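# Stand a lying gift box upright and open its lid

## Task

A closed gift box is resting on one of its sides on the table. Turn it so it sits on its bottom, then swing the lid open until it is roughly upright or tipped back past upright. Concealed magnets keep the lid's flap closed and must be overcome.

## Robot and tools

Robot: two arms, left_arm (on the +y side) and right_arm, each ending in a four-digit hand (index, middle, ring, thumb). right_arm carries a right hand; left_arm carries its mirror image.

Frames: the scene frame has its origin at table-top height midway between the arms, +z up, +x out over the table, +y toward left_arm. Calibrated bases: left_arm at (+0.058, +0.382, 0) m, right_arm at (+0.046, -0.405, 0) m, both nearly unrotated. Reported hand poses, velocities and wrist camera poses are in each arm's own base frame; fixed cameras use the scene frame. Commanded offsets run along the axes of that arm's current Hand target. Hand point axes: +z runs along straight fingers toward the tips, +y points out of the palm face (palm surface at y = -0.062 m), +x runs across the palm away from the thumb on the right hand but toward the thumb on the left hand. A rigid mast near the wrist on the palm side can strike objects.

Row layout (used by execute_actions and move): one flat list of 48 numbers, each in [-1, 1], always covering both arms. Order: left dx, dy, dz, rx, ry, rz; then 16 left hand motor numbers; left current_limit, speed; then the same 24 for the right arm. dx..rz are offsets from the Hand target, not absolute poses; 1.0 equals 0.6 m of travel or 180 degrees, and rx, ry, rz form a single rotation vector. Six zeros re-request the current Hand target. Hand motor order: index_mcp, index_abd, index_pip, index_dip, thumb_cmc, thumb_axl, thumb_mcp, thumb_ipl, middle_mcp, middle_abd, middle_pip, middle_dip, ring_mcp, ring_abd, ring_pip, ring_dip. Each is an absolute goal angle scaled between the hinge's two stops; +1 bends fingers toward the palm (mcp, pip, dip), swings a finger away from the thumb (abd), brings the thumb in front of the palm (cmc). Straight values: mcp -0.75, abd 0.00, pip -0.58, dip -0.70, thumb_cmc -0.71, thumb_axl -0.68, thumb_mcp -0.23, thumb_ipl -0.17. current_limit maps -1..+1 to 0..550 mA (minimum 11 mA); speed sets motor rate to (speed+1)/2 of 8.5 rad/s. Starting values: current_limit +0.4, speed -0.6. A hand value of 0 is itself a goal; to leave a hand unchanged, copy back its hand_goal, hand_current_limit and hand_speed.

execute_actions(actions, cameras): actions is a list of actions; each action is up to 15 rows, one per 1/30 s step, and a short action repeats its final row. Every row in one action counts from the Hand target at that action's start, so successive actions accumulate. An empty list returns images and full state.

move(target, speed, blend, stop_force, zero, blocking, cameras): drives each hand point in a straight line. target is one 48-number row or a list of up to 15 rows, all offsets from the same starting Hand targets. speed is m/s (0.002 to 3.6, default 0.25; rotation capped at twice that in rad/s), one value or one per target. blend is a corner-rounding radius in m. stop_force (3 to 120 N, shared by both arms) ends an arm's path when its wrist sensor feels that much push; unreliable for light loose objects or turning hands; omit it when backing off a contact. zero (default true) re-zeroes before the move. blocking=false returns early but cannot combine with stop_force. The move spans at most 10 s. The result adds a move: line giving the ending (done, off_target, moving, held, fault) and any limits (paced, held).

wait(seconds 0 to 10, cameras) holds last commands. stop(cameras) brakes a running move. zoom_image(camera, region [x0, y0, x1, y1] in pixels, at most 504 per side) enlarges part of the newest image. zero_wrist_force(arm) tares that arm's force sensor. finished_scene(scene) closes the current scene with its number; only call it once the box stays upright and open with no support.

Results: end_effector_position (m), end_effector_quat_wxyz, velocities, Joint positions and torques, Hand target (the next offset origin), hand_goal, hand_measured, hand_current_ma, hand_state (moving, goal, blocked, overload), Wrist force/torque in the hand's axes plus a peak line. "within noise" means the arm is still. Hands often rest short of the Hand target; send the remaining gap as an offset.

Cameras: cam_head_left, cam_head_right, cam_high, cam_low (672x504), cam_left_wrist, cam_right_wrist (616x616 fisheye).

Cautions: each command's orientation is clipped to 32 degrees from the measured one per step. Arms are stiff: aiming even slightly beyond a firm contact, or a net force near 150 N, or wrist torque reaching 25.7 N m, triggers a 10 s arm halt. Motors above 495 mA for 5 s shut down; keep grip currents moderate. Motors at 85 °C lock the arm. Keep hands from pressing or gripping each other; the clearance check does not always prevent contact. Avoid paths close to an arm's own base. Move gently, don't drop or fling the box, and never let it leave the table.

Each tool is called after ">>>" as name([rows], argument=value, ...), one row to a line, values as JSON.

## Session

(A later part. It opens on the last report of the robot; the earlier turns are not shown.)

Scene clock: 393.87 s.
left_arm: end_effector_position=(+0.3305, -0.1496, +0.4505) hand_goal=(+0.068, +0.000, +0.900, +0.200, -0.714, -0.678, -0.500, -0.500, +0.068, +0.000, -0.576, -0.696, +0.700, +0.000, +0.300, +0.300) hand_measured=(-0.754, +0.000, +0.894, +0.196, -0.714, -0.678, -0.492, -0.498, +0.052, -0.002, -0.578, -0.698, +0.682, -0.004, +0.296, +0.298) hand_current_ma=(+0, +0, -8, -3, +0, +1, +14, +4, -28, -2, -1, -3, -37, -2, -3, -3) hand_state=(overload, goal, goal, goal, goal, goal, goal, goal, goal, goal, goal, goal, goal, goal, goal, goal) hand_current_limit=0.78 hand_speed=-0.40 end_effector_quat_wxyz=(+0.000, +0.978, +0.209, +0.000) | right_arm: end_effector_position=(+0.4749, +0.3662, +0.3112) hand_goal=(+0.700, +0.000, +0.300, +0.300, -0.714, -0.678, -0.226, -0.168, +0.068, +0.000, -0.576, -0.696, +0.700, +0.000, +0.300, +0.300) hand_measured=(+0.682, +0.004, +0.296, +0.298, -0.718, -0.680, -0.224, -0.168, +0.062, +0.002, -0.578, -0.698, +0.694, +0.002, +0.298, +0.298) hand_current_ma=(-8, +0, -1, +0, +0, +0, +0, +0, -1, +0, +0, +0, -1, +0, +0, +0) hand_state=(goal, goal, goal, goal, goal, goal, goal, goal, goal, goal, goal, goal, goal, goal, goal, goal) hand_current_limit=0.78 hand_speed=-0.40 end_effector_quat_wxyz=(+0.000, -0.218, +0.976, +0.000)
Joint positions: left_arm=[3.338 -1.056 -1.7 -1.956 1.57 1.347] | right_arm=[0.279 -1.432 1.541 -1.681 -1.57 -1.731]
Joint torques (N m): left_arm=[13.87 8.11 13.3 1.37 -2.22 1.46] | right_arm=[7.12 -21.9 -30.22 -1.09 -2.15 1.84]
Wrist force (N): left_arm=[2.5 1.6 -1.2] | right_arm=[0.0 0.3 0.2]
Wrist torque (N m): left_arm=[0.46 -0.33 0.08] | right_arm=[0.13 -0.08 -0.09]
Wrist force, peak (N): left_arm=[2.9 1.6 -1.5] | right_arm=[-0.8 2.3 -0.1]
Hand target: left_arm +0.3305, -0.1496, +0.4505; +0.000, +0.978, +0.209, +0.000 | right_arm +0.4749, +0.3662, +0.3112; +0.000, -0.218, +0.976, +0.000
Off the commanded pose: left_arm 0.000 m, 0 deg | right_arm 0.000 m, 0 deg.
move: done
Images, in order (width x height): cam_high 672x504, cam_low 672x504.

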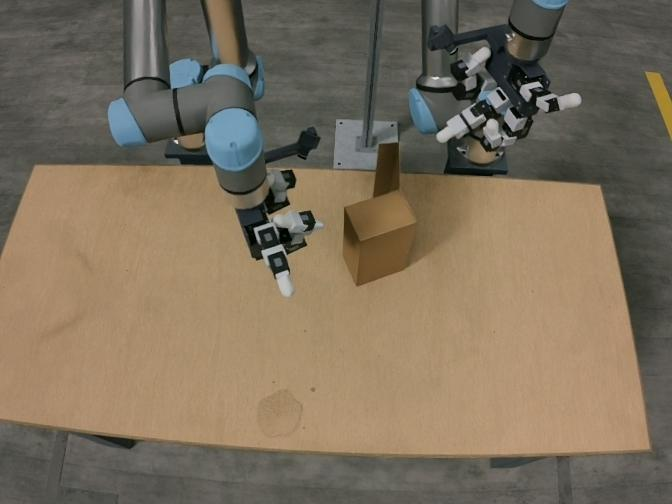

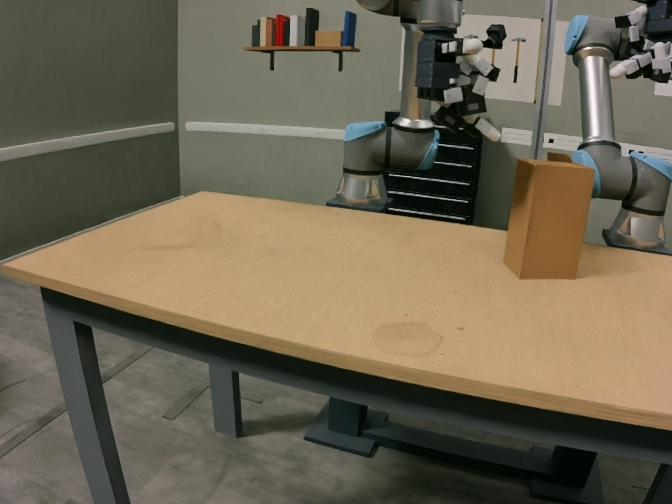

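>>> move(target=[0,0,0.397,0,0,0,0.068,0,0.9,0.2,-0.714,-0.678,-0.5,-0.5,0.068,0,-0.576,-0.696,0.7,0,0.3,0.3,0.78,-0.4,0,0.049,0.1645,0,0,0,0.7,0,0.3,0.3,-0.714,-0.678,-0.226,-0.168,0.068,0,-0.576,-0.696,0.7,0,0.3,0.3,0.78,-0.4], speed=0.25, cameras=["cam_high","cam_low","cam_head_left"])

>>> zoom_image(camera="cam_high", region=[290, 130, 490, 300])

>>> zoom_image(camera="cam_low", region=[430, 60, 670, 300])

Scene clock: 401.03 s.
left_arm: end_effector_position=(+0.3306, -0.1496, +0.2124) hand_goal=(+0.068, +0.000, +0.900, +0.200, -0.714, -0.678, -0.500, -0.500, +0.068, +0.000, -0.576, -0.696, +0.700, +0.000, +0.300, +0.300) hand_measured=(-0.754, +0.000, +0.894, +0.196, -0.714, -0.678, -0.492, -0.498, +0.052, -0.002, -0.578, -0.698, +0.682, -0.004, +0.296, +0.298) hand_current_ma=(+0, +0, -8, -3, +0, +1, +14, +4, -27, -2, -1, -3, -35, -2, -3, -3) hand_state=(overload, goal, goal, goal, goal, goal, goal, goal, goal, goal, goal, goal, goal, goal, goal, goal) hand_current_limit=0.78 hand_speed=-0.40 end_effector_quat_wxyz=(+0.000, +0.978, +0.209, +0.000) | right_arm: end_effector_position=(+0.4625, +0.3929, +0.2125) hand_goal=(+0.700, +0.000, +0.300, +0.300, -0.714, -0.678, -0.226, -0.168, +0.068, +0.000, -0.576, -0.696, +0.700, +0.000, +0.300, +0.300) hand_measured=(+0.682, +0.004, +0.296, +0.298, -0.718, -0.680, -0.224, -0.168, +0.062, +0.002, -0.578, -0.698, +0.694, +0.002, +0.298, +0.298) hand_current_ma=(-8, +0, -1, +0, +0, +0, +0, +0, -1, +0, +0, +0, -1, +0, +0, +0) hand_state=(goal, goal, goal, goal, goal, goal, goal, goal, goal, goal, goal, goal, goal, goal, goal, goal) hand_current_limit=0.78 hand_speed=-0.40 end_effector_quat_wxyz=(+0.000, -0.218, +0.976, +0.000)
Joint positions: left_arm=[3.338 -0.999 -2.343 -1.37 1.57 1.346] | right_arm=[0.333 -1.37 1.727 -1.929 -1.57 -1.678]
Joint torques (N m): left_arm=[-15.06 -9.04 14.25 4.1 -2.25 -1.23] | right_arm=[8.09 -23.83 -14.73 -4.3 2.86 1.95]
Wrist force (N): left_arm=[2.3 1.3 -1.0] | right_arm=[0.2 0.7 0.1]
Wrist torque (N m): left_arm=[0.43 -0.32 0.25] | right_arm=[0.16 -0.05 -0.06]
Wrist force, peak (N): left_arm=[2.6 1.5 -2.6] | right_arm=[0.5 0.9 0.4]
Hand target: left_arm +0.3306, -0.1496, +0.2123; +0.000, +0.978, +0.209, +0.000 | right_arm +0.4625, +0.3929, +0.2125; +0.000, -0.218, +0.976, +0.000
Off the commanded pose: left_arm 0.000 m, 0 deg | right_arm 0.000 m, 0 deg.
move: done
Images, in order (width x height): cam_head_left 672x504, cam_high 672x504, cam_low 672x504.

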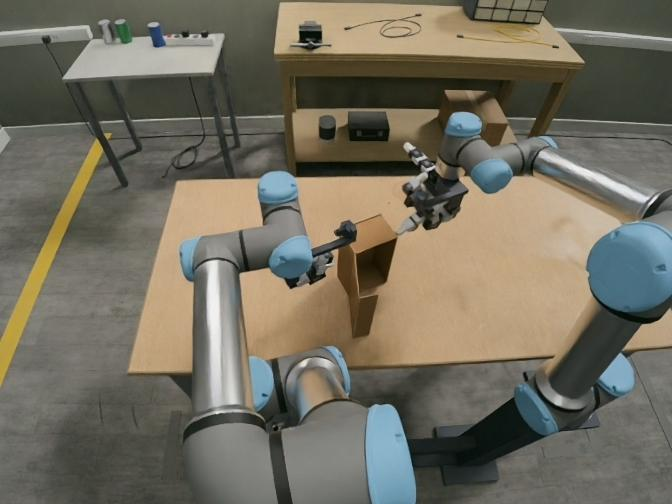

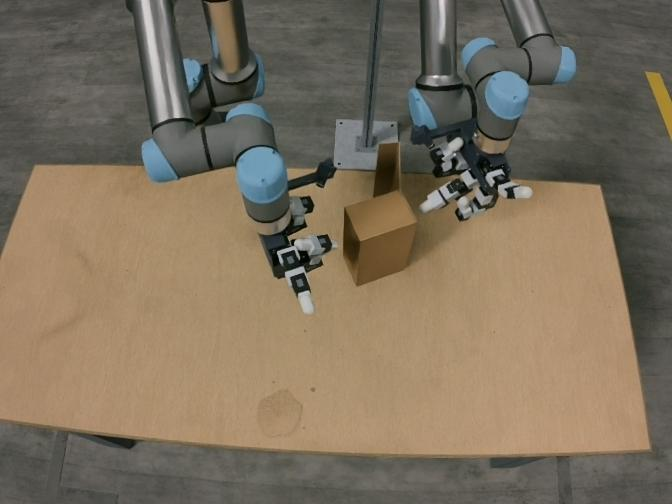

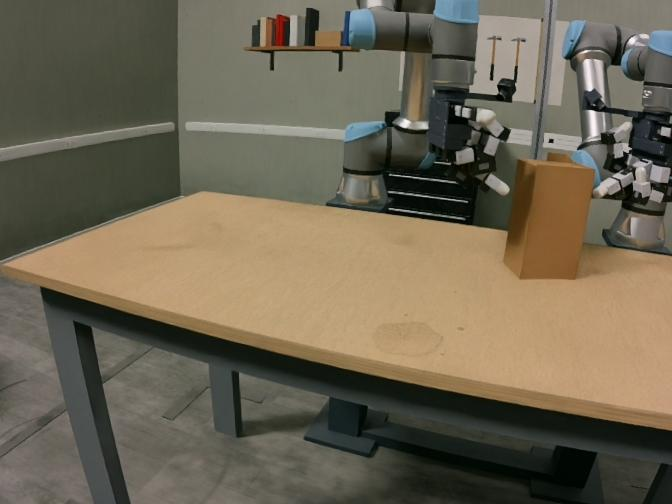

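Scaled by 2.520 from the camera's 672x504 image, which has a finer 960x720 frame.

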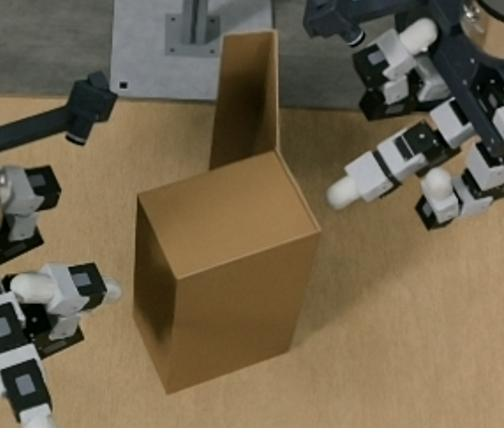

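Scaled by 2.100 from the camera's 672x504 image, which has a finer 960x720 frame.

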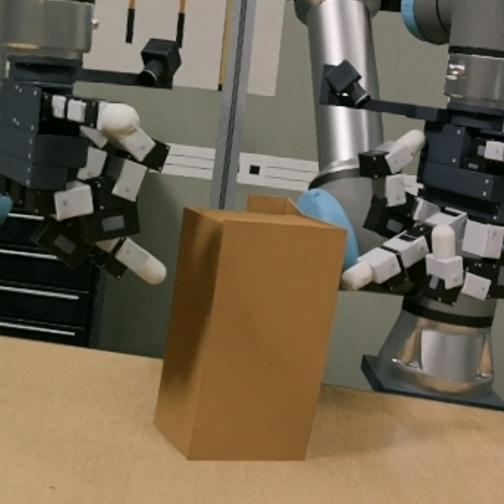

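>>> move([
  [0.014,0.02,0,0,0,0,0.068,0,0.9,0.2,-0.714,-0.678,-0.5,-0.5,0.068,0,-0.576,-0.696,0.7,0,0.3,0.3,0.78,-0.4,0.015,0.02,0,0,0,0,0.7,0,0.3,0.3,-0.714,-0.678,-0.226,-0.168,0.068,0,-0.576,-0.696,0.7,0,0.3,0.3,0.78,-0.4],
  [0.014,0.08,0,0,0,0,0.068,0,0.9,0.2,-0.714,-0.678,-0.5,-0.5,0.068,0,-0.576,-0.696,0.7,0,0.3,0.3,0.78,-0.4,0.015,0.08,0,0,0,0,0.7,0,0.3,0.3,-0.714,-0.678,-0.226,-0.168,0.068,0,-0.576,-0.696,0.7,0,0.3,0.3,0.78,-0.4],
], speed=0.03, stop_force=8, cameras=["cam_high"])

>>> zoom_image(camera="cam_high", region=[290, 130, 490, 300])

Scene clock: 409.00 s.
left_arm: end_effector_position=(+0.3528, -0.1788, +0.2124) hand_goal=(+0.068, +0.000, +0.900, +0.200, -0.714, -0.678, -0.500, -0.500, +0.068, +0.000, -0.576, -0.696, +0.700, +0.000, +0.300, +0.300) hand_measured=(-0.754, +0.000, +0.894, +0.196, -0.714, -0.678, -0.492, -0.498, +0.048, -0.002, -0.578, -0.688, +0.682, -0.004, +0.296, +0.298) hand_current_ma=(+0, +0, -8, -3, +0, +1, +14, +4, -40, -1, -2, +11, -35, -2, -3, -3) hand_state=(overload, goal, goal, goal, goal, goal, goal, goal, goal, goal, goal, goal, goal, goal, goal, goal) hand_current_limit=0.78 hand_speed=-0.40 end_effector_quat_wxyz=(+0.000, +0.978, +0.209, +0.000) | right_arm: end_effector_position=(+0.4391, +0.4214, +0.2125) hand_goal=(+0.700, +0.000, +0.300, +0.300, -0.714, -0.678, -0.226, -0.168, +0.068, +0.000, -0.576, -0.696, +0.700, +0.000, +0.300, +0.300) hand_measured=(+0.682, +0.004, +0.296, +0.298, -0.718, -0.680, -0.224, -0.168, +0.054, +0.004, -0.576, -0.686, +0.694, +0.002, +0.298, +0.298) hand_current_ma=(-8, +0, -1, +0, +0, +0, +0, +0, -6, +0, +0, +2, -1, +0, +0, +0) hand_state=(goal, goal, goal, goal, goal, goal, goal, goal, goal, goal, goal, goal, goal, goal, goal, goal) hand_current_limit=0.78 hand_speed=-0.40 end_effector_quat_wxyz=(+0.000, -0.218, +0.976, +0.000)
Joint positions: left_arm=[3.22 -1.104 -2.296 -1.312 1.57 1.229] | right_arm=[0.396 -1.378 1.736 -1.93 -1.57 -1.615]
Joint torques (N m): left_arm=[12.01 10 13.84 1.48 -2.32 1.3] | right_arm=[-6.36 -40.38 -14.11 -3.16 3.81 -1.63]
Wrist force (N): left_arm=[2.7 -4.1 -3.8] | right_arm=[-0.3 -5.7 -2.8]
Wrist torque (N m): left_arm=[0.61 -0.44 0.19] | right_arm=[0.12 0.08 -0.15]
Wrist force, peak (N): left_arm=[2.0 -23.8 -13.3] | right_arm=[0.1 -26.5 -11.8]
Hand target: left_arm +0.3528, -0.1788, +0.2123; +0.000, +0.978, +0.209, +0.000 (not the last commanded pose) | right_arm +0.4391, +0.4214, +0.2125; +0.000, -0.218, +0.976, +0.000 (not the last commanded pose)
Off the commanded pose: left_arm 0.012 m, 0 deg | right_arm 0.012 m, 0 deg.
move: contact (left_arm, right_arm); path passed 1 of 2 targets
Images, in order (width x height): cam_high 672x504.

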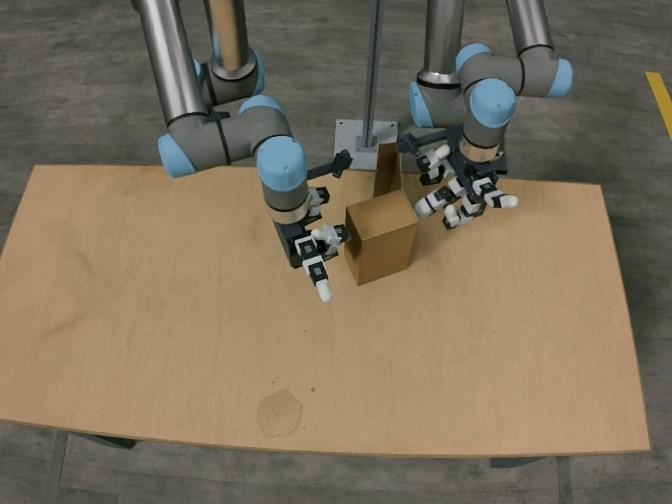

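Scaled by 2.520 from the camera's 672x504 image, which has a finer 960x720 frame.

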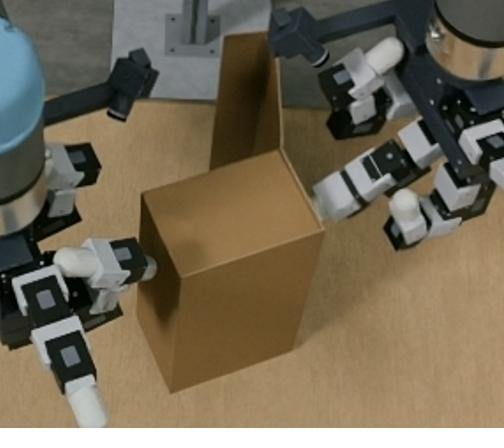

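>>> move([
  [0,0.015,0,0,0,0,0.068,0,0.9,0.2,-0.714,-0.678,-0.5,-0.5,0.068,0,-0.576,-0.696,0.7,0,0.3,0.3,0.78,-0.4,0,0.015,0,0,0,0,0.7,0,0.3,0.3,-0.714,-0.678,-0.226,-0.168,0.068,0,-0.576,-0.696,0.7,0,0.3,0.3,0.78,-0.4],
  [0.07,0.015,0,0,0,0,0.068,0,0.9,0.2,-0.714,-0.678,-0.5,-0.5,0.068,0,-0.576,-0.696,0.7,0,0.3,0.3,0.78,-0.4,-0.07,0.015,0,0,0,0,0.7,0,0.3,0.3,-0.714,-0.678,-0.226,-0.168,0.068,0,-0.576,-0.696,0.7,0,0.3,0.3,0.78,-0.4],
  [0.138,0.015,-0.003,0,0,0,0.068,0,0.9,0.2,-0.714,-0.678,-0.5,-0.5,0.068,0,-0.576,-0.696,0.7,0,0.3,0.3,0.78,-0.4,-0.138,0.015,-0.003,0,0,0,0.7,0,0.3,0.3,-0.714,-0.678,-0.226,-0.168,0.068,0,-0.576,-0.696,0.7,0,0.3,0.3,0.78,-0.4],
], speed=0.06, blend=[0, 0.02, 0], cameras=["cam_high","cam_low"])

>>> zoom_image(camera="cam_high", region=[290, 130, 490, 300])

>>> zoom_image(camera="cam_low", region=[430, 60, 670, 300])

Scene clock: 424.37 s.
left_arm: end_effector_position=(+0.4320, -0.1532, +0.2142) hand_goal=(+0.068, +0.000, +0.900, +0.200, -0.714, -0.678, -0.500, -0.500, +0.068, +0.000, -0.576, -0.696, +0.700, +0.000, +0.300, +0.300) hand_measured=(-0.754, +0.000, +0.894, +0.196, -0.714, -0.678, -0.492, -0.498, +0.038, +0.402, -0.584, -0.678, +0.682, -0.004, +0.296, +0.298) hand_current_ma=(+0, +0, -8, -3, +0, +1, +14, +4, -72, +489, -10, +30, -35, -2, -3, -3) hand_state=(overload, goal, goal, goal, goal, goal, goal, goal, blocked, blocked, goal, goal, goal, goal, goal, goal) hand_current_limit=0.78 hand_speed=-0.40 end_effector_quat_wxyz=(+0.000, +0.978, +0.209, +0.000) | right_arm: end_effector_position=(+0.5101, +0.4648, +0.2144) hand_goal=(+0.700, +0.000, +0.300, +0.300, -0.714, -0.678, -0.226, -0.168, +0.068, +0.000, -0.576, -0.696, +0.700, +0.000, +0.300, +0.300) hand_measured=(+0.682, +0.004, +0.296, +0.298, -0.718, -0.680, -0.224, -0.168, +0.044, +0.406, -0.576, -0.678, +0.694, +0.002, +0.298, +0.298) hand_current_ma=(-8, +0, -1, +0, +0, +0, +0, +0, -14, +489, +0, +7, -1, +0, +0, +0) hand_state=(goal, goal, goal, goal, goal, goal, goal, goal, blocked, blocked, goal, goal, goal, goal, goal, goal) hand_current_limit=0.78 hand_speed=-0.40 end_effector_quat_wxyz=(+0.000, -0.218, +0.976, +0.001)
Joint positions: left_arm=[3.273 -1.315 -2.165 -1.232 1.57 1.282] | right_arm=[0.416 -1.189 1.482 -1.864 -1.57 -1.595]
Joint torques (N m): left_arm=[8.45 0.67 28.24 4.79 -1.36 0.73] | right_arm=[22.34 -24.66 -27.51 -0.52 2.84 2.95]
Wrist force (N): left_arm=[1.8 -17.1 -10.4] | right_arm=[0.8 -26.2 -10.9]
Wrist torque (N m): left_arm=[0.80 -0.85 1.11] | right_arm=[0.10 0.70 -1.62]
Wrist force, peak (N): left_arm=[2.2 -67.0 -35.7] | right_arm=[-0.7 -68.4 -33.3]
Hand target: left_arm +0.4321, -0.1532, +0.2142; +0.000, +0.978, +0.209, +0.000 | right_arm +0.5102, +0.4648, +0.2144; +0.000, -0.218, +0.976, +0.000
Off the commanded pose: left_arm 0.000 m, 0 deg | right_arm 0.000 m, 0 deg.
move: done
Images, in order (width x height): cam_high 672x504, cam_low 672x504.

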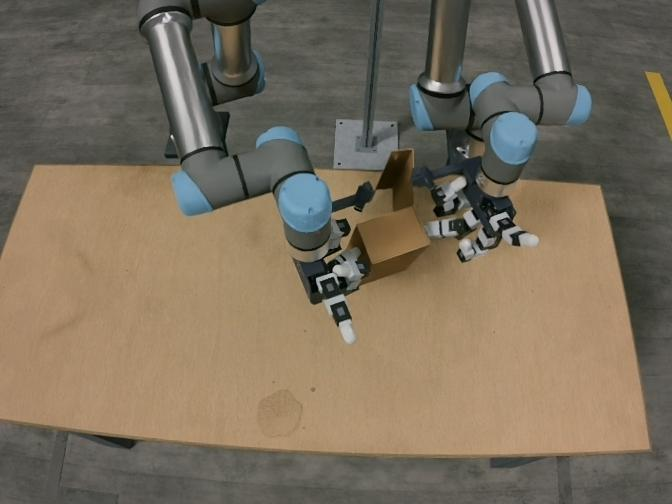

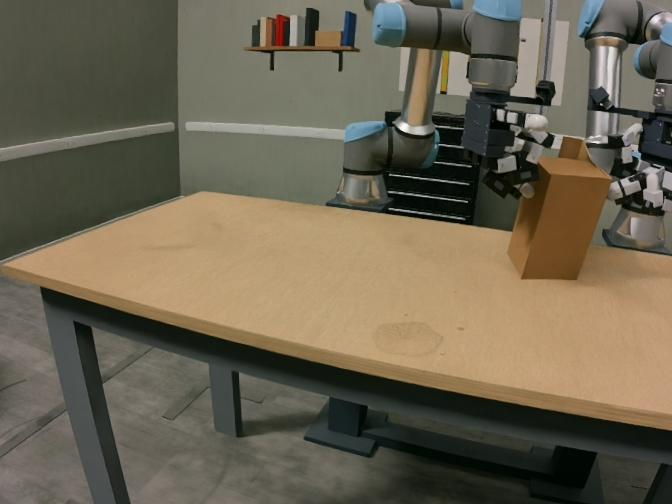

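Scaled by 2.520 from the camera's 672x504 image, which has a finer 960x720 frame.

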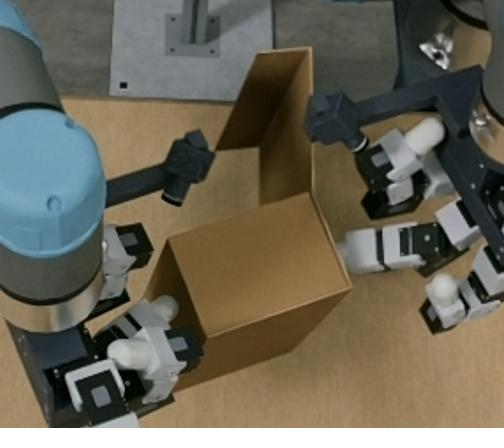

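Scaled by 2.100 from the camera's 672x504 image, which has a finer 960x720 frame.

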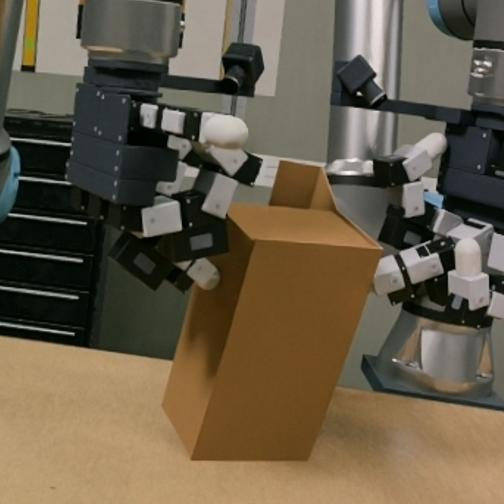

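>>> move([
  [0.064,0,0.026,0,0,0,0.068,0,0.9,0.2,-0.714,-0.678,-0.5,-0.5,0.068,0,-0.576,-0.696,0.7,0,0.3,0.3,0.78,-0.4,-0.064,0,0.026,0,0,0,0.7,0,0.3,0.3,-0.714,-0.678,-0.226,-0.168,0.068,0,-0.576,-0.696,0.7,0,0.3,0.3,0.78,-0.4],
  [0.119,0,0.064,0,0,0,0.068,0,0.9,0.2,-0.714,-0.678,-0.5,-0.5,0.068,0,-0.576,-0.696,0.7,0,0.3,0.3,0.78,-0.4,-0.119,0,0.064,0,0,0,0.7,0,0.3,0.3,-0.714,-0.678,-0.226,-0.168,0.068,0,-0.576,-0.696,0.7,0,0.3,0.3,0.78,-0.4],
], speed=0.06, blend=[0.02, 0], cameras=["cam_high","cam_low"])

>>> zoom_image(camera="cam_high", region=[290, 130, 490, 300])

>>> zoom_image(camera="cam_low", region=[430, 60, 670, 300])

Scene clock: 433.03 s.
left_arm: end_effector_position=(+0.4972, -0.1241, +0.1759) hand_goal=(+0.068, +0.000, +0.900, +0.200, -0.714, -0.678, -0.500, -0.500, +0.068, +0.000, -0.576, -0.696, +0.700, +0.000, +0.300, +0.300) hand_measured=(-0.754, +0.000, +0.894, +0.196, -0.714, -0.678, -0.492, -0.498, +0.100, +0.614, -0.506, -0.572, +0.738, -0.004, +0.264, +0.302) hand_current_ma=(+0, +0, -8, -3, +0, +1, +14, +4, +74, +489, +197, +436, +93, -3, -83, +3) hand_state=(overload, goal, goal, goal, goal, goal, goal, goal, blocked, blocked, blocked, blocked, blocked, goal, blocked, goal) hand_current_limit=0.78 hand_speed=-0.40 end_effector_quat_wxyz=(+0.000, +0.978, +0.209, +0.000) | right_arm: end_effector_position=(+0.5748, +0.4952, +0.1762) hand_goal=(+0.700, +0.000, +0.300, +0.300, -0.714, -0.678, -0.226, -0.168, +0.068, +0.000, -0.576, -0.696, +0.700, +0.000, +0.300, +0.300) hand_measured=(+0.682, +0.004, +0.296, +0.298, -0.718, -0.680, -0.224, -0.168, +0.098, +0.618, -0.478, -0.570, +0.750, +0.002, +0.248, +0.302) hand_current_ma=(-8, +0, -1, +0, +0, +0, +0, +0, +22, +489, +173, +274, +54, +0, -54, +0) hand_state=(goal, goal, goal, goal, goal, goal, goal, goal, blocked, blocked, blocked, blocked, blocked, goal, blocked, goal) hand_current_limit=0.78 hand_speed=-0.40 end_effector_quat_wxyz=(+0.000, -0.218, +0.976, +0.000)
Joint positions: left_arm=[3.32 -1.517 -2.105 -1.089 1.57 1.329] | right_arm=[0.418 -0.998 1.293 -1.867 -1.57 -1.592]
Joint torques (N m): left_arm=[-0.11 3 21.26 3.27 -5.82 0.52] | right_arm=[35.69 -22.44 -19.12 1.45 8 3.09]
Wrist force (N): left_arm=[10.4 -33.7 -21.0] | right_arm=[-6.2 -42.0 -22.0]
Wrist torque (N m): left_arm=[0.07 -1.79 2.40] | right_arm=[-0.68 1.63 -2.93]
Wrist force, peak (N): left_arm=[10.4 -33.7 -21.0] | right_arm=[-6.5 -44.1 -22.8]
Hand target: left_arm +0.4973, -0.1241, +0.1758; +0.000, +0.978, +0.209, +0.000 | right_arm +0.5748, +0.4953, +0.1761; +0.000, -0.218, +0.976, +0.000
Off the commanded pose: left_arm 0.000 m, 0 deg | right_arm 0.000 m, 0 deg.
move: done
Images, in order (width x height): cam_high 672x504, cam_low 672x504.

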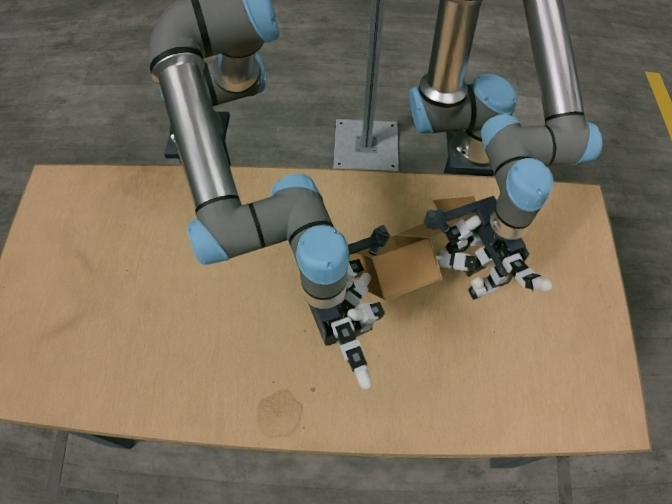

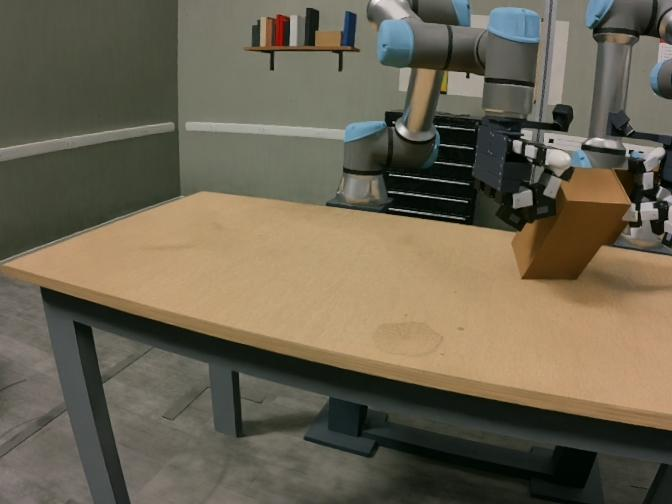

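Scaled by 2.520 from the camera's 672x504 image, which has a finer 960x720 frame.

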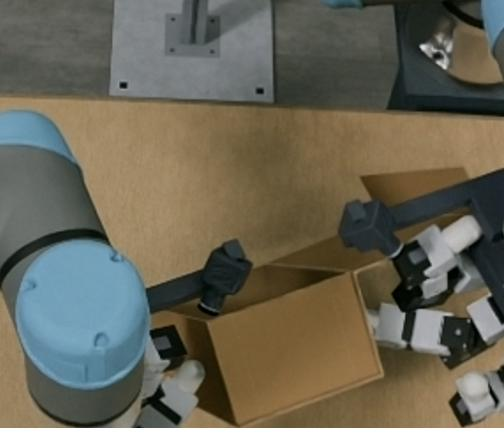

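Scaled by 2.100 from the camera's 672x504 image, which has a finer 960x720 frame.

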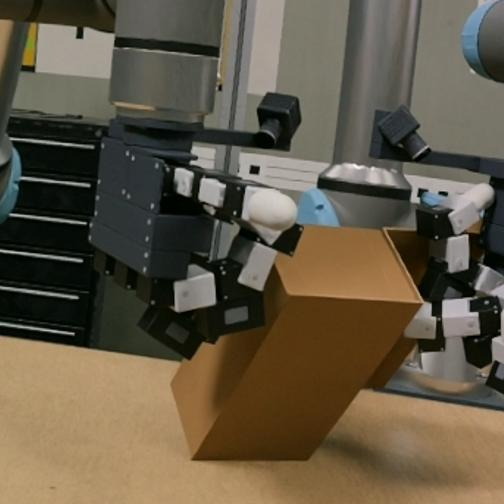

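>>> move([
  [0.035,0,0.042,0,0,0,0.068,0,0.9,0.2,-0.714,-0.678,-0.5,-0.5,0.068,0,-0.576,-0.696,0.7,0,0.3,0.3,0.78,-0.4,-0.035,0,0.042,0,0,0,0.7,0,0.3,0.3,-0.714,-0.678,-0.226,-0.168,0.068,0,-0.576,-0.696,0.7,0,0.3,0.3,0.78,-0.4],
  [0.055,0,0.092,0,0,0,0.068,0,0.9,0.2,-0.714,-0.678,-0.5,-0.5,0.068,0,-0.576,-0.696,0.7,0,0.3,0.3,0.78,-0.4,-0.055,0,0.092,0,0,0,0.7,0,0.3,0.3,-0.714,-0.678,-0.226,-0.168,0.068,0,-0.576,-0.696,0.7,0,0.3,0.3,0.78,-0.4],
], speed=0.06, blend=[0.02, 0], cameras=["cam_high","cam_low"])

>>> zoom_image(camera="cam_high", region=[290, 130, 490, 300])

>>> zoom_image(camera="cam_low", region=[430, 60, 670, 300])

Scene clock: 439.97 s.
left_arm: end_effector_position=(+0.5274, -0.1106, +0.1207) hand_goal=(+0.068, +0.000, +0.900, +0.200, -0.714, -0.678, -0.500, -0.500, +0.068, +0.000, -0.576, -0.696, +0.700, +0.000, +0.300, +0.300) hand_measured=(-0.754, +0.000, +0.894, +0.196, -0.714, -0.678, -0.492, -0.498, +0.060, +0.530, -0.580, -0.698, +0.694, -0.004, +0.296, +0.304) hand_current_ma=(+0, +0, -8, -3, +0, +1, +14, +4, -13, +489, -5, -1, -8, -3, -3, +3) hand_state=(overload, goal, goal, goal, goal, goal, goal, goal, goal, blocked, goal, goal, goal, goal, goal, goal) hand_current_limit=0.78 hand_speed=-0.40 end_effector_quat_wxyz=(+0.000, +0.978, +0.209, +0.000) | right_arm: end_effector_position=(+0.6047, +0.5093, +0.1210) hand_goal=(+0.700, +0.000, +0.300, +0.300, -0.714, -0.678, -0.226, -0.168, +0.068, +0.000, -0.576, -0.696, +0.700, +0.000, +0.300, +0.300) hand_measured=(+0.682, +0.004, +0.296, +0.298, -0.718, -0.680, -0.224, -0.168, +0.050, +0.032, -0.580, -0.696, +0.694, +0.002, +0.296, +0.300) hand_current_ma=(-8, +0, -1, +0, +0, +0, +0, +0, -8, +18, +0, +0, -1, +0, +0, +0) hand_state=(goal, goal, goal, goal, goal, goal, goal, goal, goal, blocked, goal, goal, goal, goal, goal, goal) hand_current_limit=0.78 hand_speed=-0.40 end_effector_quat_wxyz=(+0.000, -0.218, +0.976, +0.000)
Joint positions: left_arm=[3.338 -1.668 -2.117 -0.927 1.57 1.346] | right_arm=[0.419 -0.876 1.238 -1.933 -1.57 -1.591]
Joint torques (N m): left_arm=[7.4 13.04 5.54 3.78 -0.02 1.47] | right_arm=[11.71 -41.75 -29.36 -4.62 0.12 2.02]
Wrist force (N): left_arm=[8.8 -8.3 -15.4] | right_arm=[1.3 -4.9 -2.4]
Wrist torque (N m): left_arm=[-0.26 -3.29 0.50] | right_arm=[0.16 0.12 -0.34]
Wrist force, peak (N): left_arm=[11.7 -38.0 -21.8] | right_arm=[-7.5 -49.6 -26.1]
Hand target: left_arm +0.5274, -0.1106, +0.1206; +0.000, +0.978, +0.209, +0.000 | right_arm +0.6047, +0.5094, +0.1209; +0.000, -0.218, +0.976, +0.000
Off the commanded pose: left_arm 0.000 m, 0 deg | right_arm 0.000 m, 0 deg.
move: done; blend cut to 0.0162 m at target 1
Images, in order (width x height): cam_high 672x504, cam_low 672x504.

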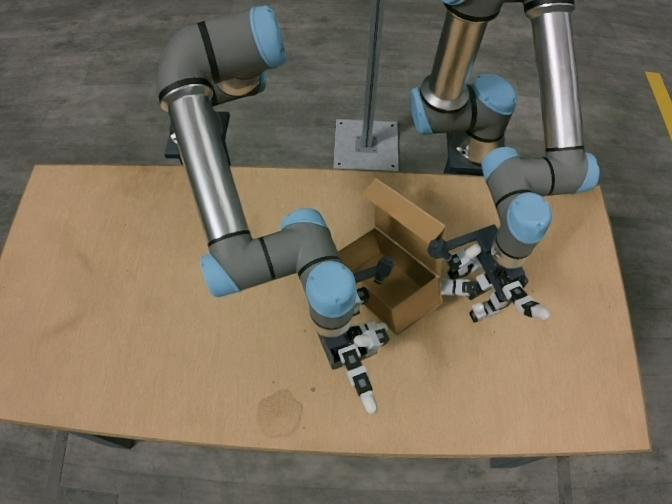

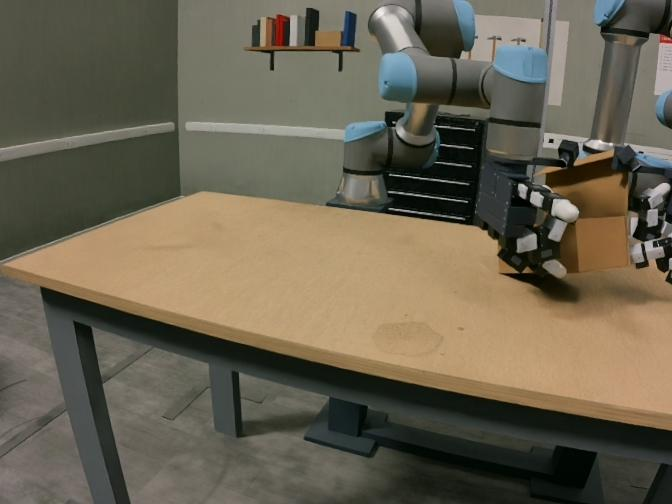

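Scaled by 2.520 from the camera's 672x504 image, which has a finer 960x720 frame.

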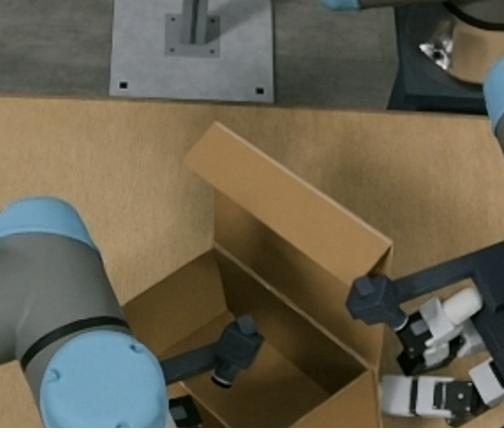

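Scaled by 2.100 from the camera's 672x504 image, which has a finer 960x720 frame.

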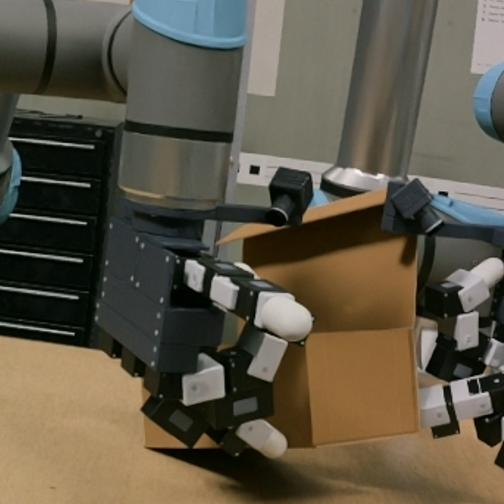

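>>> move(target=[0,0,0.03,0,0,0,0.068,0,0.9,0.2,-0.714,-0.678,-0.5,-0.5,0.068,0,-0.576,-0.696,0.7,0,0.3,0.3,0.78,-0.4,0,0,0.03,0,0,0,0.7,0,0.3,0.3,-0.714,-0.678,-0.226,-0.168,0.068,0,-0.576,-0.696,0.7,0,0.3,0.3,0.78,-0.4], speed=0.03, stop_force=15, cameras=["cam_high","cam_low","cam_head_left"])

>>> zoom_image(camera="cam_low", region=[430, 60, 670, 300])

>>> zoom_image(camera="cam_head_left", region=[260, 130, 500, 350])

Scene clock: 447.77 s.
left_arm: end_effector_position=(+0.5275, -0.1106, +0.1026) hand_goal=(+0.068, +0.000, +0.900, +0.200, -0.714, -0.678, -0.500, -0.500, +0.068, +0.000, -0.576, -0.696, +0.700, +0.000, +0.300, +0.300) hand_measured=(-0.754, +0.000, +0.894, +0.196, -0.714, -0.678, -0.492, -0.498, +0.058, +0.002, -0.580, -0.696, +0.694, +0.000, +0.298, +0.304) hand_current_ma=(+0, +0, -8, -3, +0, +1, +14, +4, -16, +2, -4, +0, -9, +0, -2, +3) hand_state=(overload, goal, goal, goal, goal, goal, goal, goal, goal, goal, goal, goal, goal, goal, goal, goal) hand_current_limit=0.78 hand_speed=-0.40 end_effector_quat_wxyz=(+0.000, +0.978, +0.209, +0.000) | right_arm: end_effector_position=(+0.6047, +0.5094, +0.1029) hand_goal=(+0.700, +0.000, +0.300, +0.300, -0.714, -0.678, -0.226, -0.168, +0.068, +0.000, -0.576, -0.696, +0.700, +0.000, +0.300, +0.300) hand_measured=(+0.682, +0.004, +0.296, +0.298, -0.718, -0.680, -0.224, -0.168, +0.040, +0.000, -0.588, -0.700, +0.694, +0.002, +0.296, +0.300) hand_current_ma=(-8, +0, -1, +0, +0, +0, +0, +0, -19, +0, -4, +0, -1, +0, +0, +0) hand_state=(goal, goal, goal, goal, goal, goal, goal, goal, blocked, goal, goal, goal, goal, goal, goal, goal) hand_current_limit=0.78 hand_speed=-0.40 end_effector_quat_wxyz=(+0.000, -0.218, +0.976, +0.000)
Joint positions: left_arm=[3.338 -1.699 -2.14 -0.873 1.57 1.346] | right_arm=[0.42 -0.86 1.258 -1.97 -1.57 -1.591]
Joint torques (N m): left_arm=[-3.01 18.31 10.9 4.22 1.8 -1.14] | right_arm=[4.57 -44.3 -14.4 -4.39 2.22 1.68]
Wrist force (N): left_arm=[0.7 2.3 -1.9] | right_arm=[-0.4 0.2 1.1]
Wrist torque (N m): left_arm=[0.65 -0.10 -0.11] | right_arm=[0.14 -0.06 -0.13]
Wrist force, peak (N): left_arm=[9.2 -9.0 -15.8] | right_arm=[1.2 -5.5 -2.4]
Hand target: left_arm +0.5274, -0.1107, +0.1026; +0.000, +0.978, +0.209, +0.000 | right_arm +0.6047, +0.5094, +0.1029; +0.000, -0.218, +0.976, +0.000
Off the commanded pose: left_arm 0.000 m, 0 deg | right_arm 0.000 m, 0 deg.
move: done
Images, in order (width x height): cam_head_left 672x504, cam_high 672x504, cam_low 672x504.

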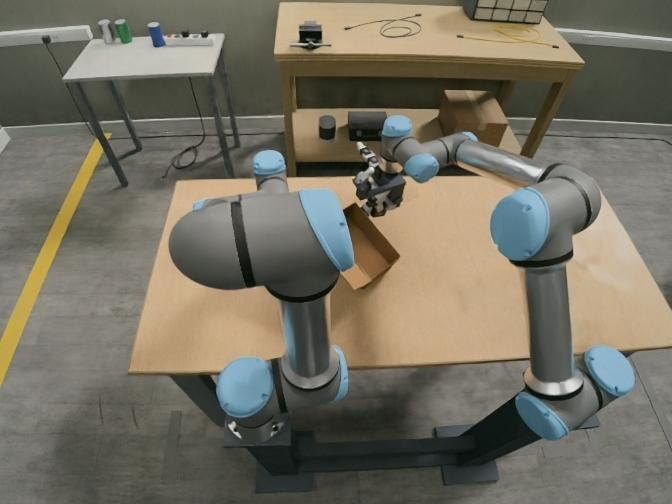

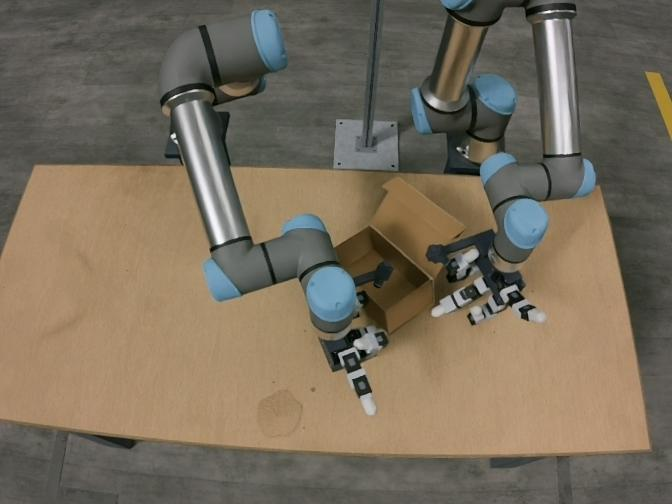

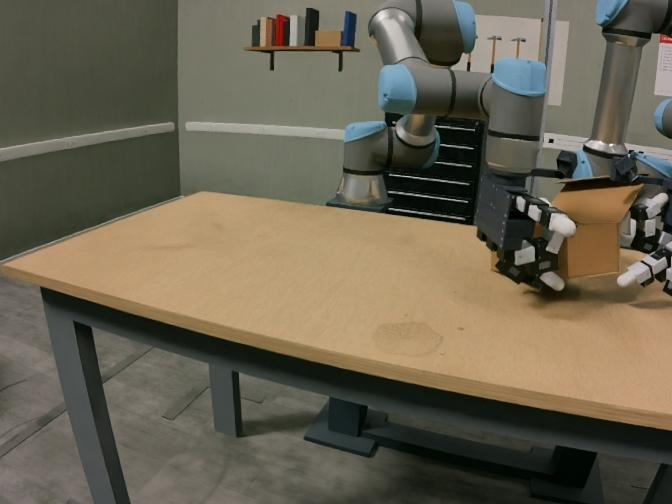

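Scaled by 2.100 from the camera's 672x504 image, which has a finer 960x720 frame.

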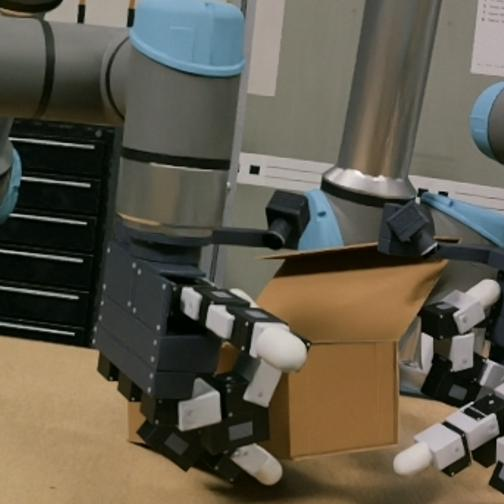

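Scaled by 2.100 from the camera's 672x504 image, which has a finer 960x720 frame.

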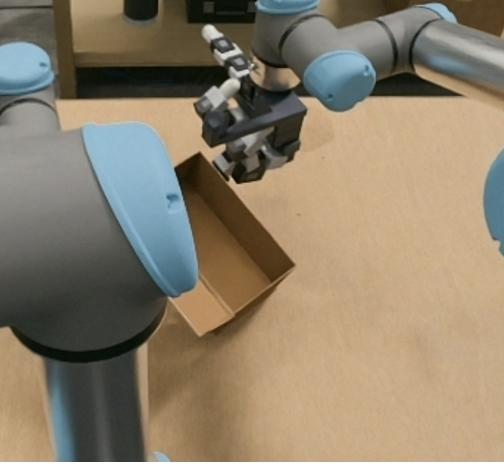

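>>> move([
  [0,-0.08,0,0,0,0,0.068,0,0.9,0.2,-0.714,-0.678,-0.5,-0.5,0.068,0,-0.576,-0.696,0.7,0,0.3,0.3,0.78,-0.4,0,-0.04,0,0,0,0,0.7,0,0.3,0.3,-0.714,-0.678,-0.226,-0.168,0.068,0,-0.576,-0.696,0.7,0,0.3,0.3,0.78,-0.4],
  [0,-0.25,0,0,0,0,0.068,0,0.9,0.2,-0.714,-0.678,-0.5,-0.5,0.068,0,-0.576,-0.696,0.7,0,0.3,0.3,0.78,-0.4,0,-0.16,0,0,0,0,0.7,0,0.3,0.3,-0.714,-0.678,-0.226,-0.168,0.068,0,-0.576,-0.696,0.7,0,0.3,0.3,0.78,-0.4],
], speed=[0.02, 0.06], cameras=["cam_high","cam_low","cam_head_left"])

>>> zoom_image(camera="cam_low", region=[430, 60, 670, 300])

Scene clock: 457.07 s.
left_arm: end_effector_position=(+0.4663, +0.0262, +0.1025) hand_goal=(+0.068, +0.000, +0.900, +0.200, -0.714, -0.678, -0.500, -0.500, +0.068, +0.000, -0.576, -0.696, +0.700, +0.000, +0.300, +0.300) hand_measured=(-0.754, +0.000, +0.894, +0.196, -0.714, -0.678, -0.492, -0.498, +0.058, +0.002, -0.580, -0.696, +0.686, +0.000, +0.298, +0.304) hand_current_ma=(+0, +0, -8, -3, +0, +1, +14, +4, -16, +2, -4, +0, -27, +0, -2, +3) hand_state=(overload, goal, goal, goal, goal, goal, goal, goal, goal, goal, goal, goal, goal, goal, goal, goal) hand_current_limit=0.78 hand_speed=-0.40 end_effector_quat_wxyz=(+0.000, +0.978, +0.209, +0.000) | right_arm: end_effector_position=(+0.6456, +0.4226, +0.1029) hand_goal=(+0.700, +0.000, +0.300, +0.300, -0.714, -0.678, -0.226, -0.168, +0.068, +0.000, -0.576, -0.696, +0.700, +0.000, +0.300, +0.300) hand_measured=(+0.682, +0.004, +0.296, +0.298, -0.718, -0.680, -0.224, -0.168, +0.048, +0.000, -0.584, -0.700, +0.694, +0.002, +0.296, +0.300) hand_current_ma=(-8, +0, -1, +0, +0, +0, +0, +0, -10, +0, -2, +0, -1, +0, +0, +0) hand_state=(goal, goal, goal, goal, goal, goal, goal, goal, goal, goal, goal, goal, goal, goal, goal, goal) hand_current_limit=0.78 hand_speed=-0.40 end_effector_quat_wxyz=(+0.000, -0.218, +0.976, +0.000)
Joint positions: left_arm=[3.69 -1.577 -2.274 -0.861 1.57 1.699] | right_arm=[0.289 -0.88 1.295 -1.986 -1.57 -1.721]
Joint torques (N m): left_arm=[13.32 27.92 10.04 2.1 -2.19 1.51] | right_arm=[-8.69 -62.28 -13.16 -4.33 2.62 -1.6]
Wrist force (N): left_arm=[0.8 2.4 -2.2] | right_arm=[0.3 0.3 0.3]
Wrist torque (N m): left_arm=[0.69 -0.17 -0.10] | right_arm=[0.13 -0.12 0.05]
Wrist force, peak (N): left_arm=[0.7 2.7 -2.5] | right_arm=[-0.3 -0.2 1.3]
Hand target: left_arm +0.4662, +0.0263, +0.1025; +0.000, +0.978, +0.209, +0.000 | right_arm +0.6456, +0.4225, +0.1029; +0.000, -0.218, +0.976, +0.000
Off the commanded pose: left_arm 0.000 m, 0 deg | right_arm 0.000 m, 0 deg.
move: done
Images, in order (width x height): cam_head_left 672x504, cam_high 672x504, cam_low 672x504.

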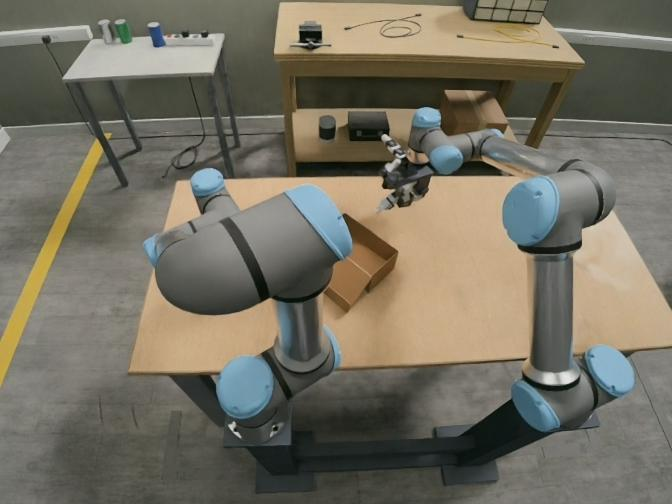

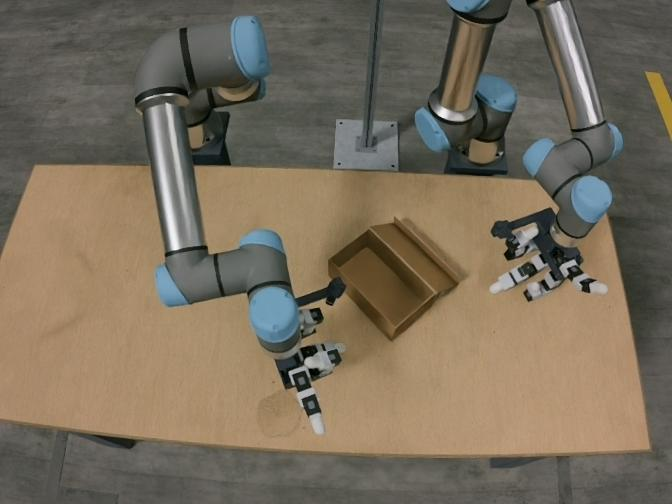

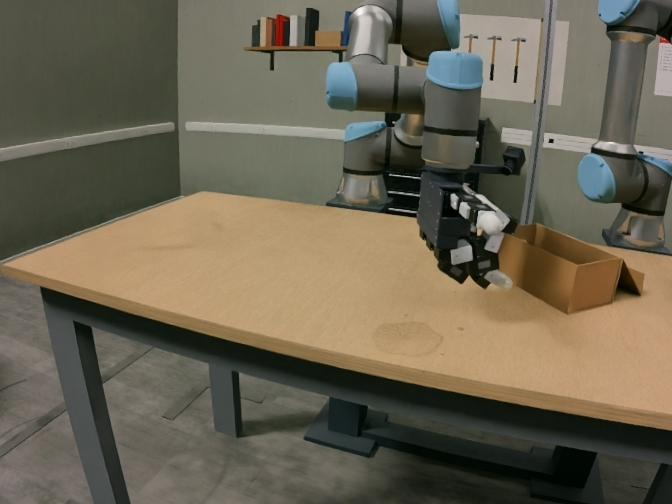

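Scaled by 2.100 from the camera's 672x504 image, which has a finer 960x720 frame.

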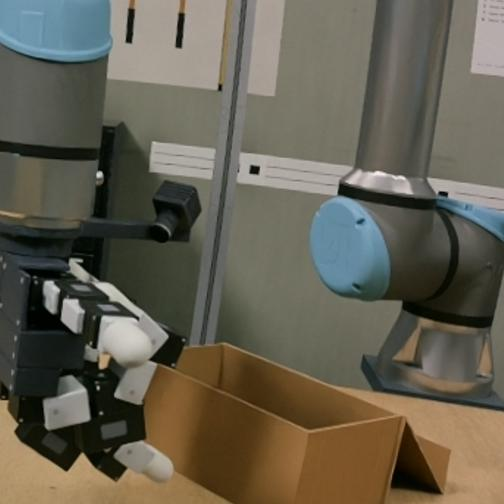

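Box is on its base, with the lid fully open. Hands are clear of it.

>>> finished_scene(scene=2)

The scene is finished: the task was done.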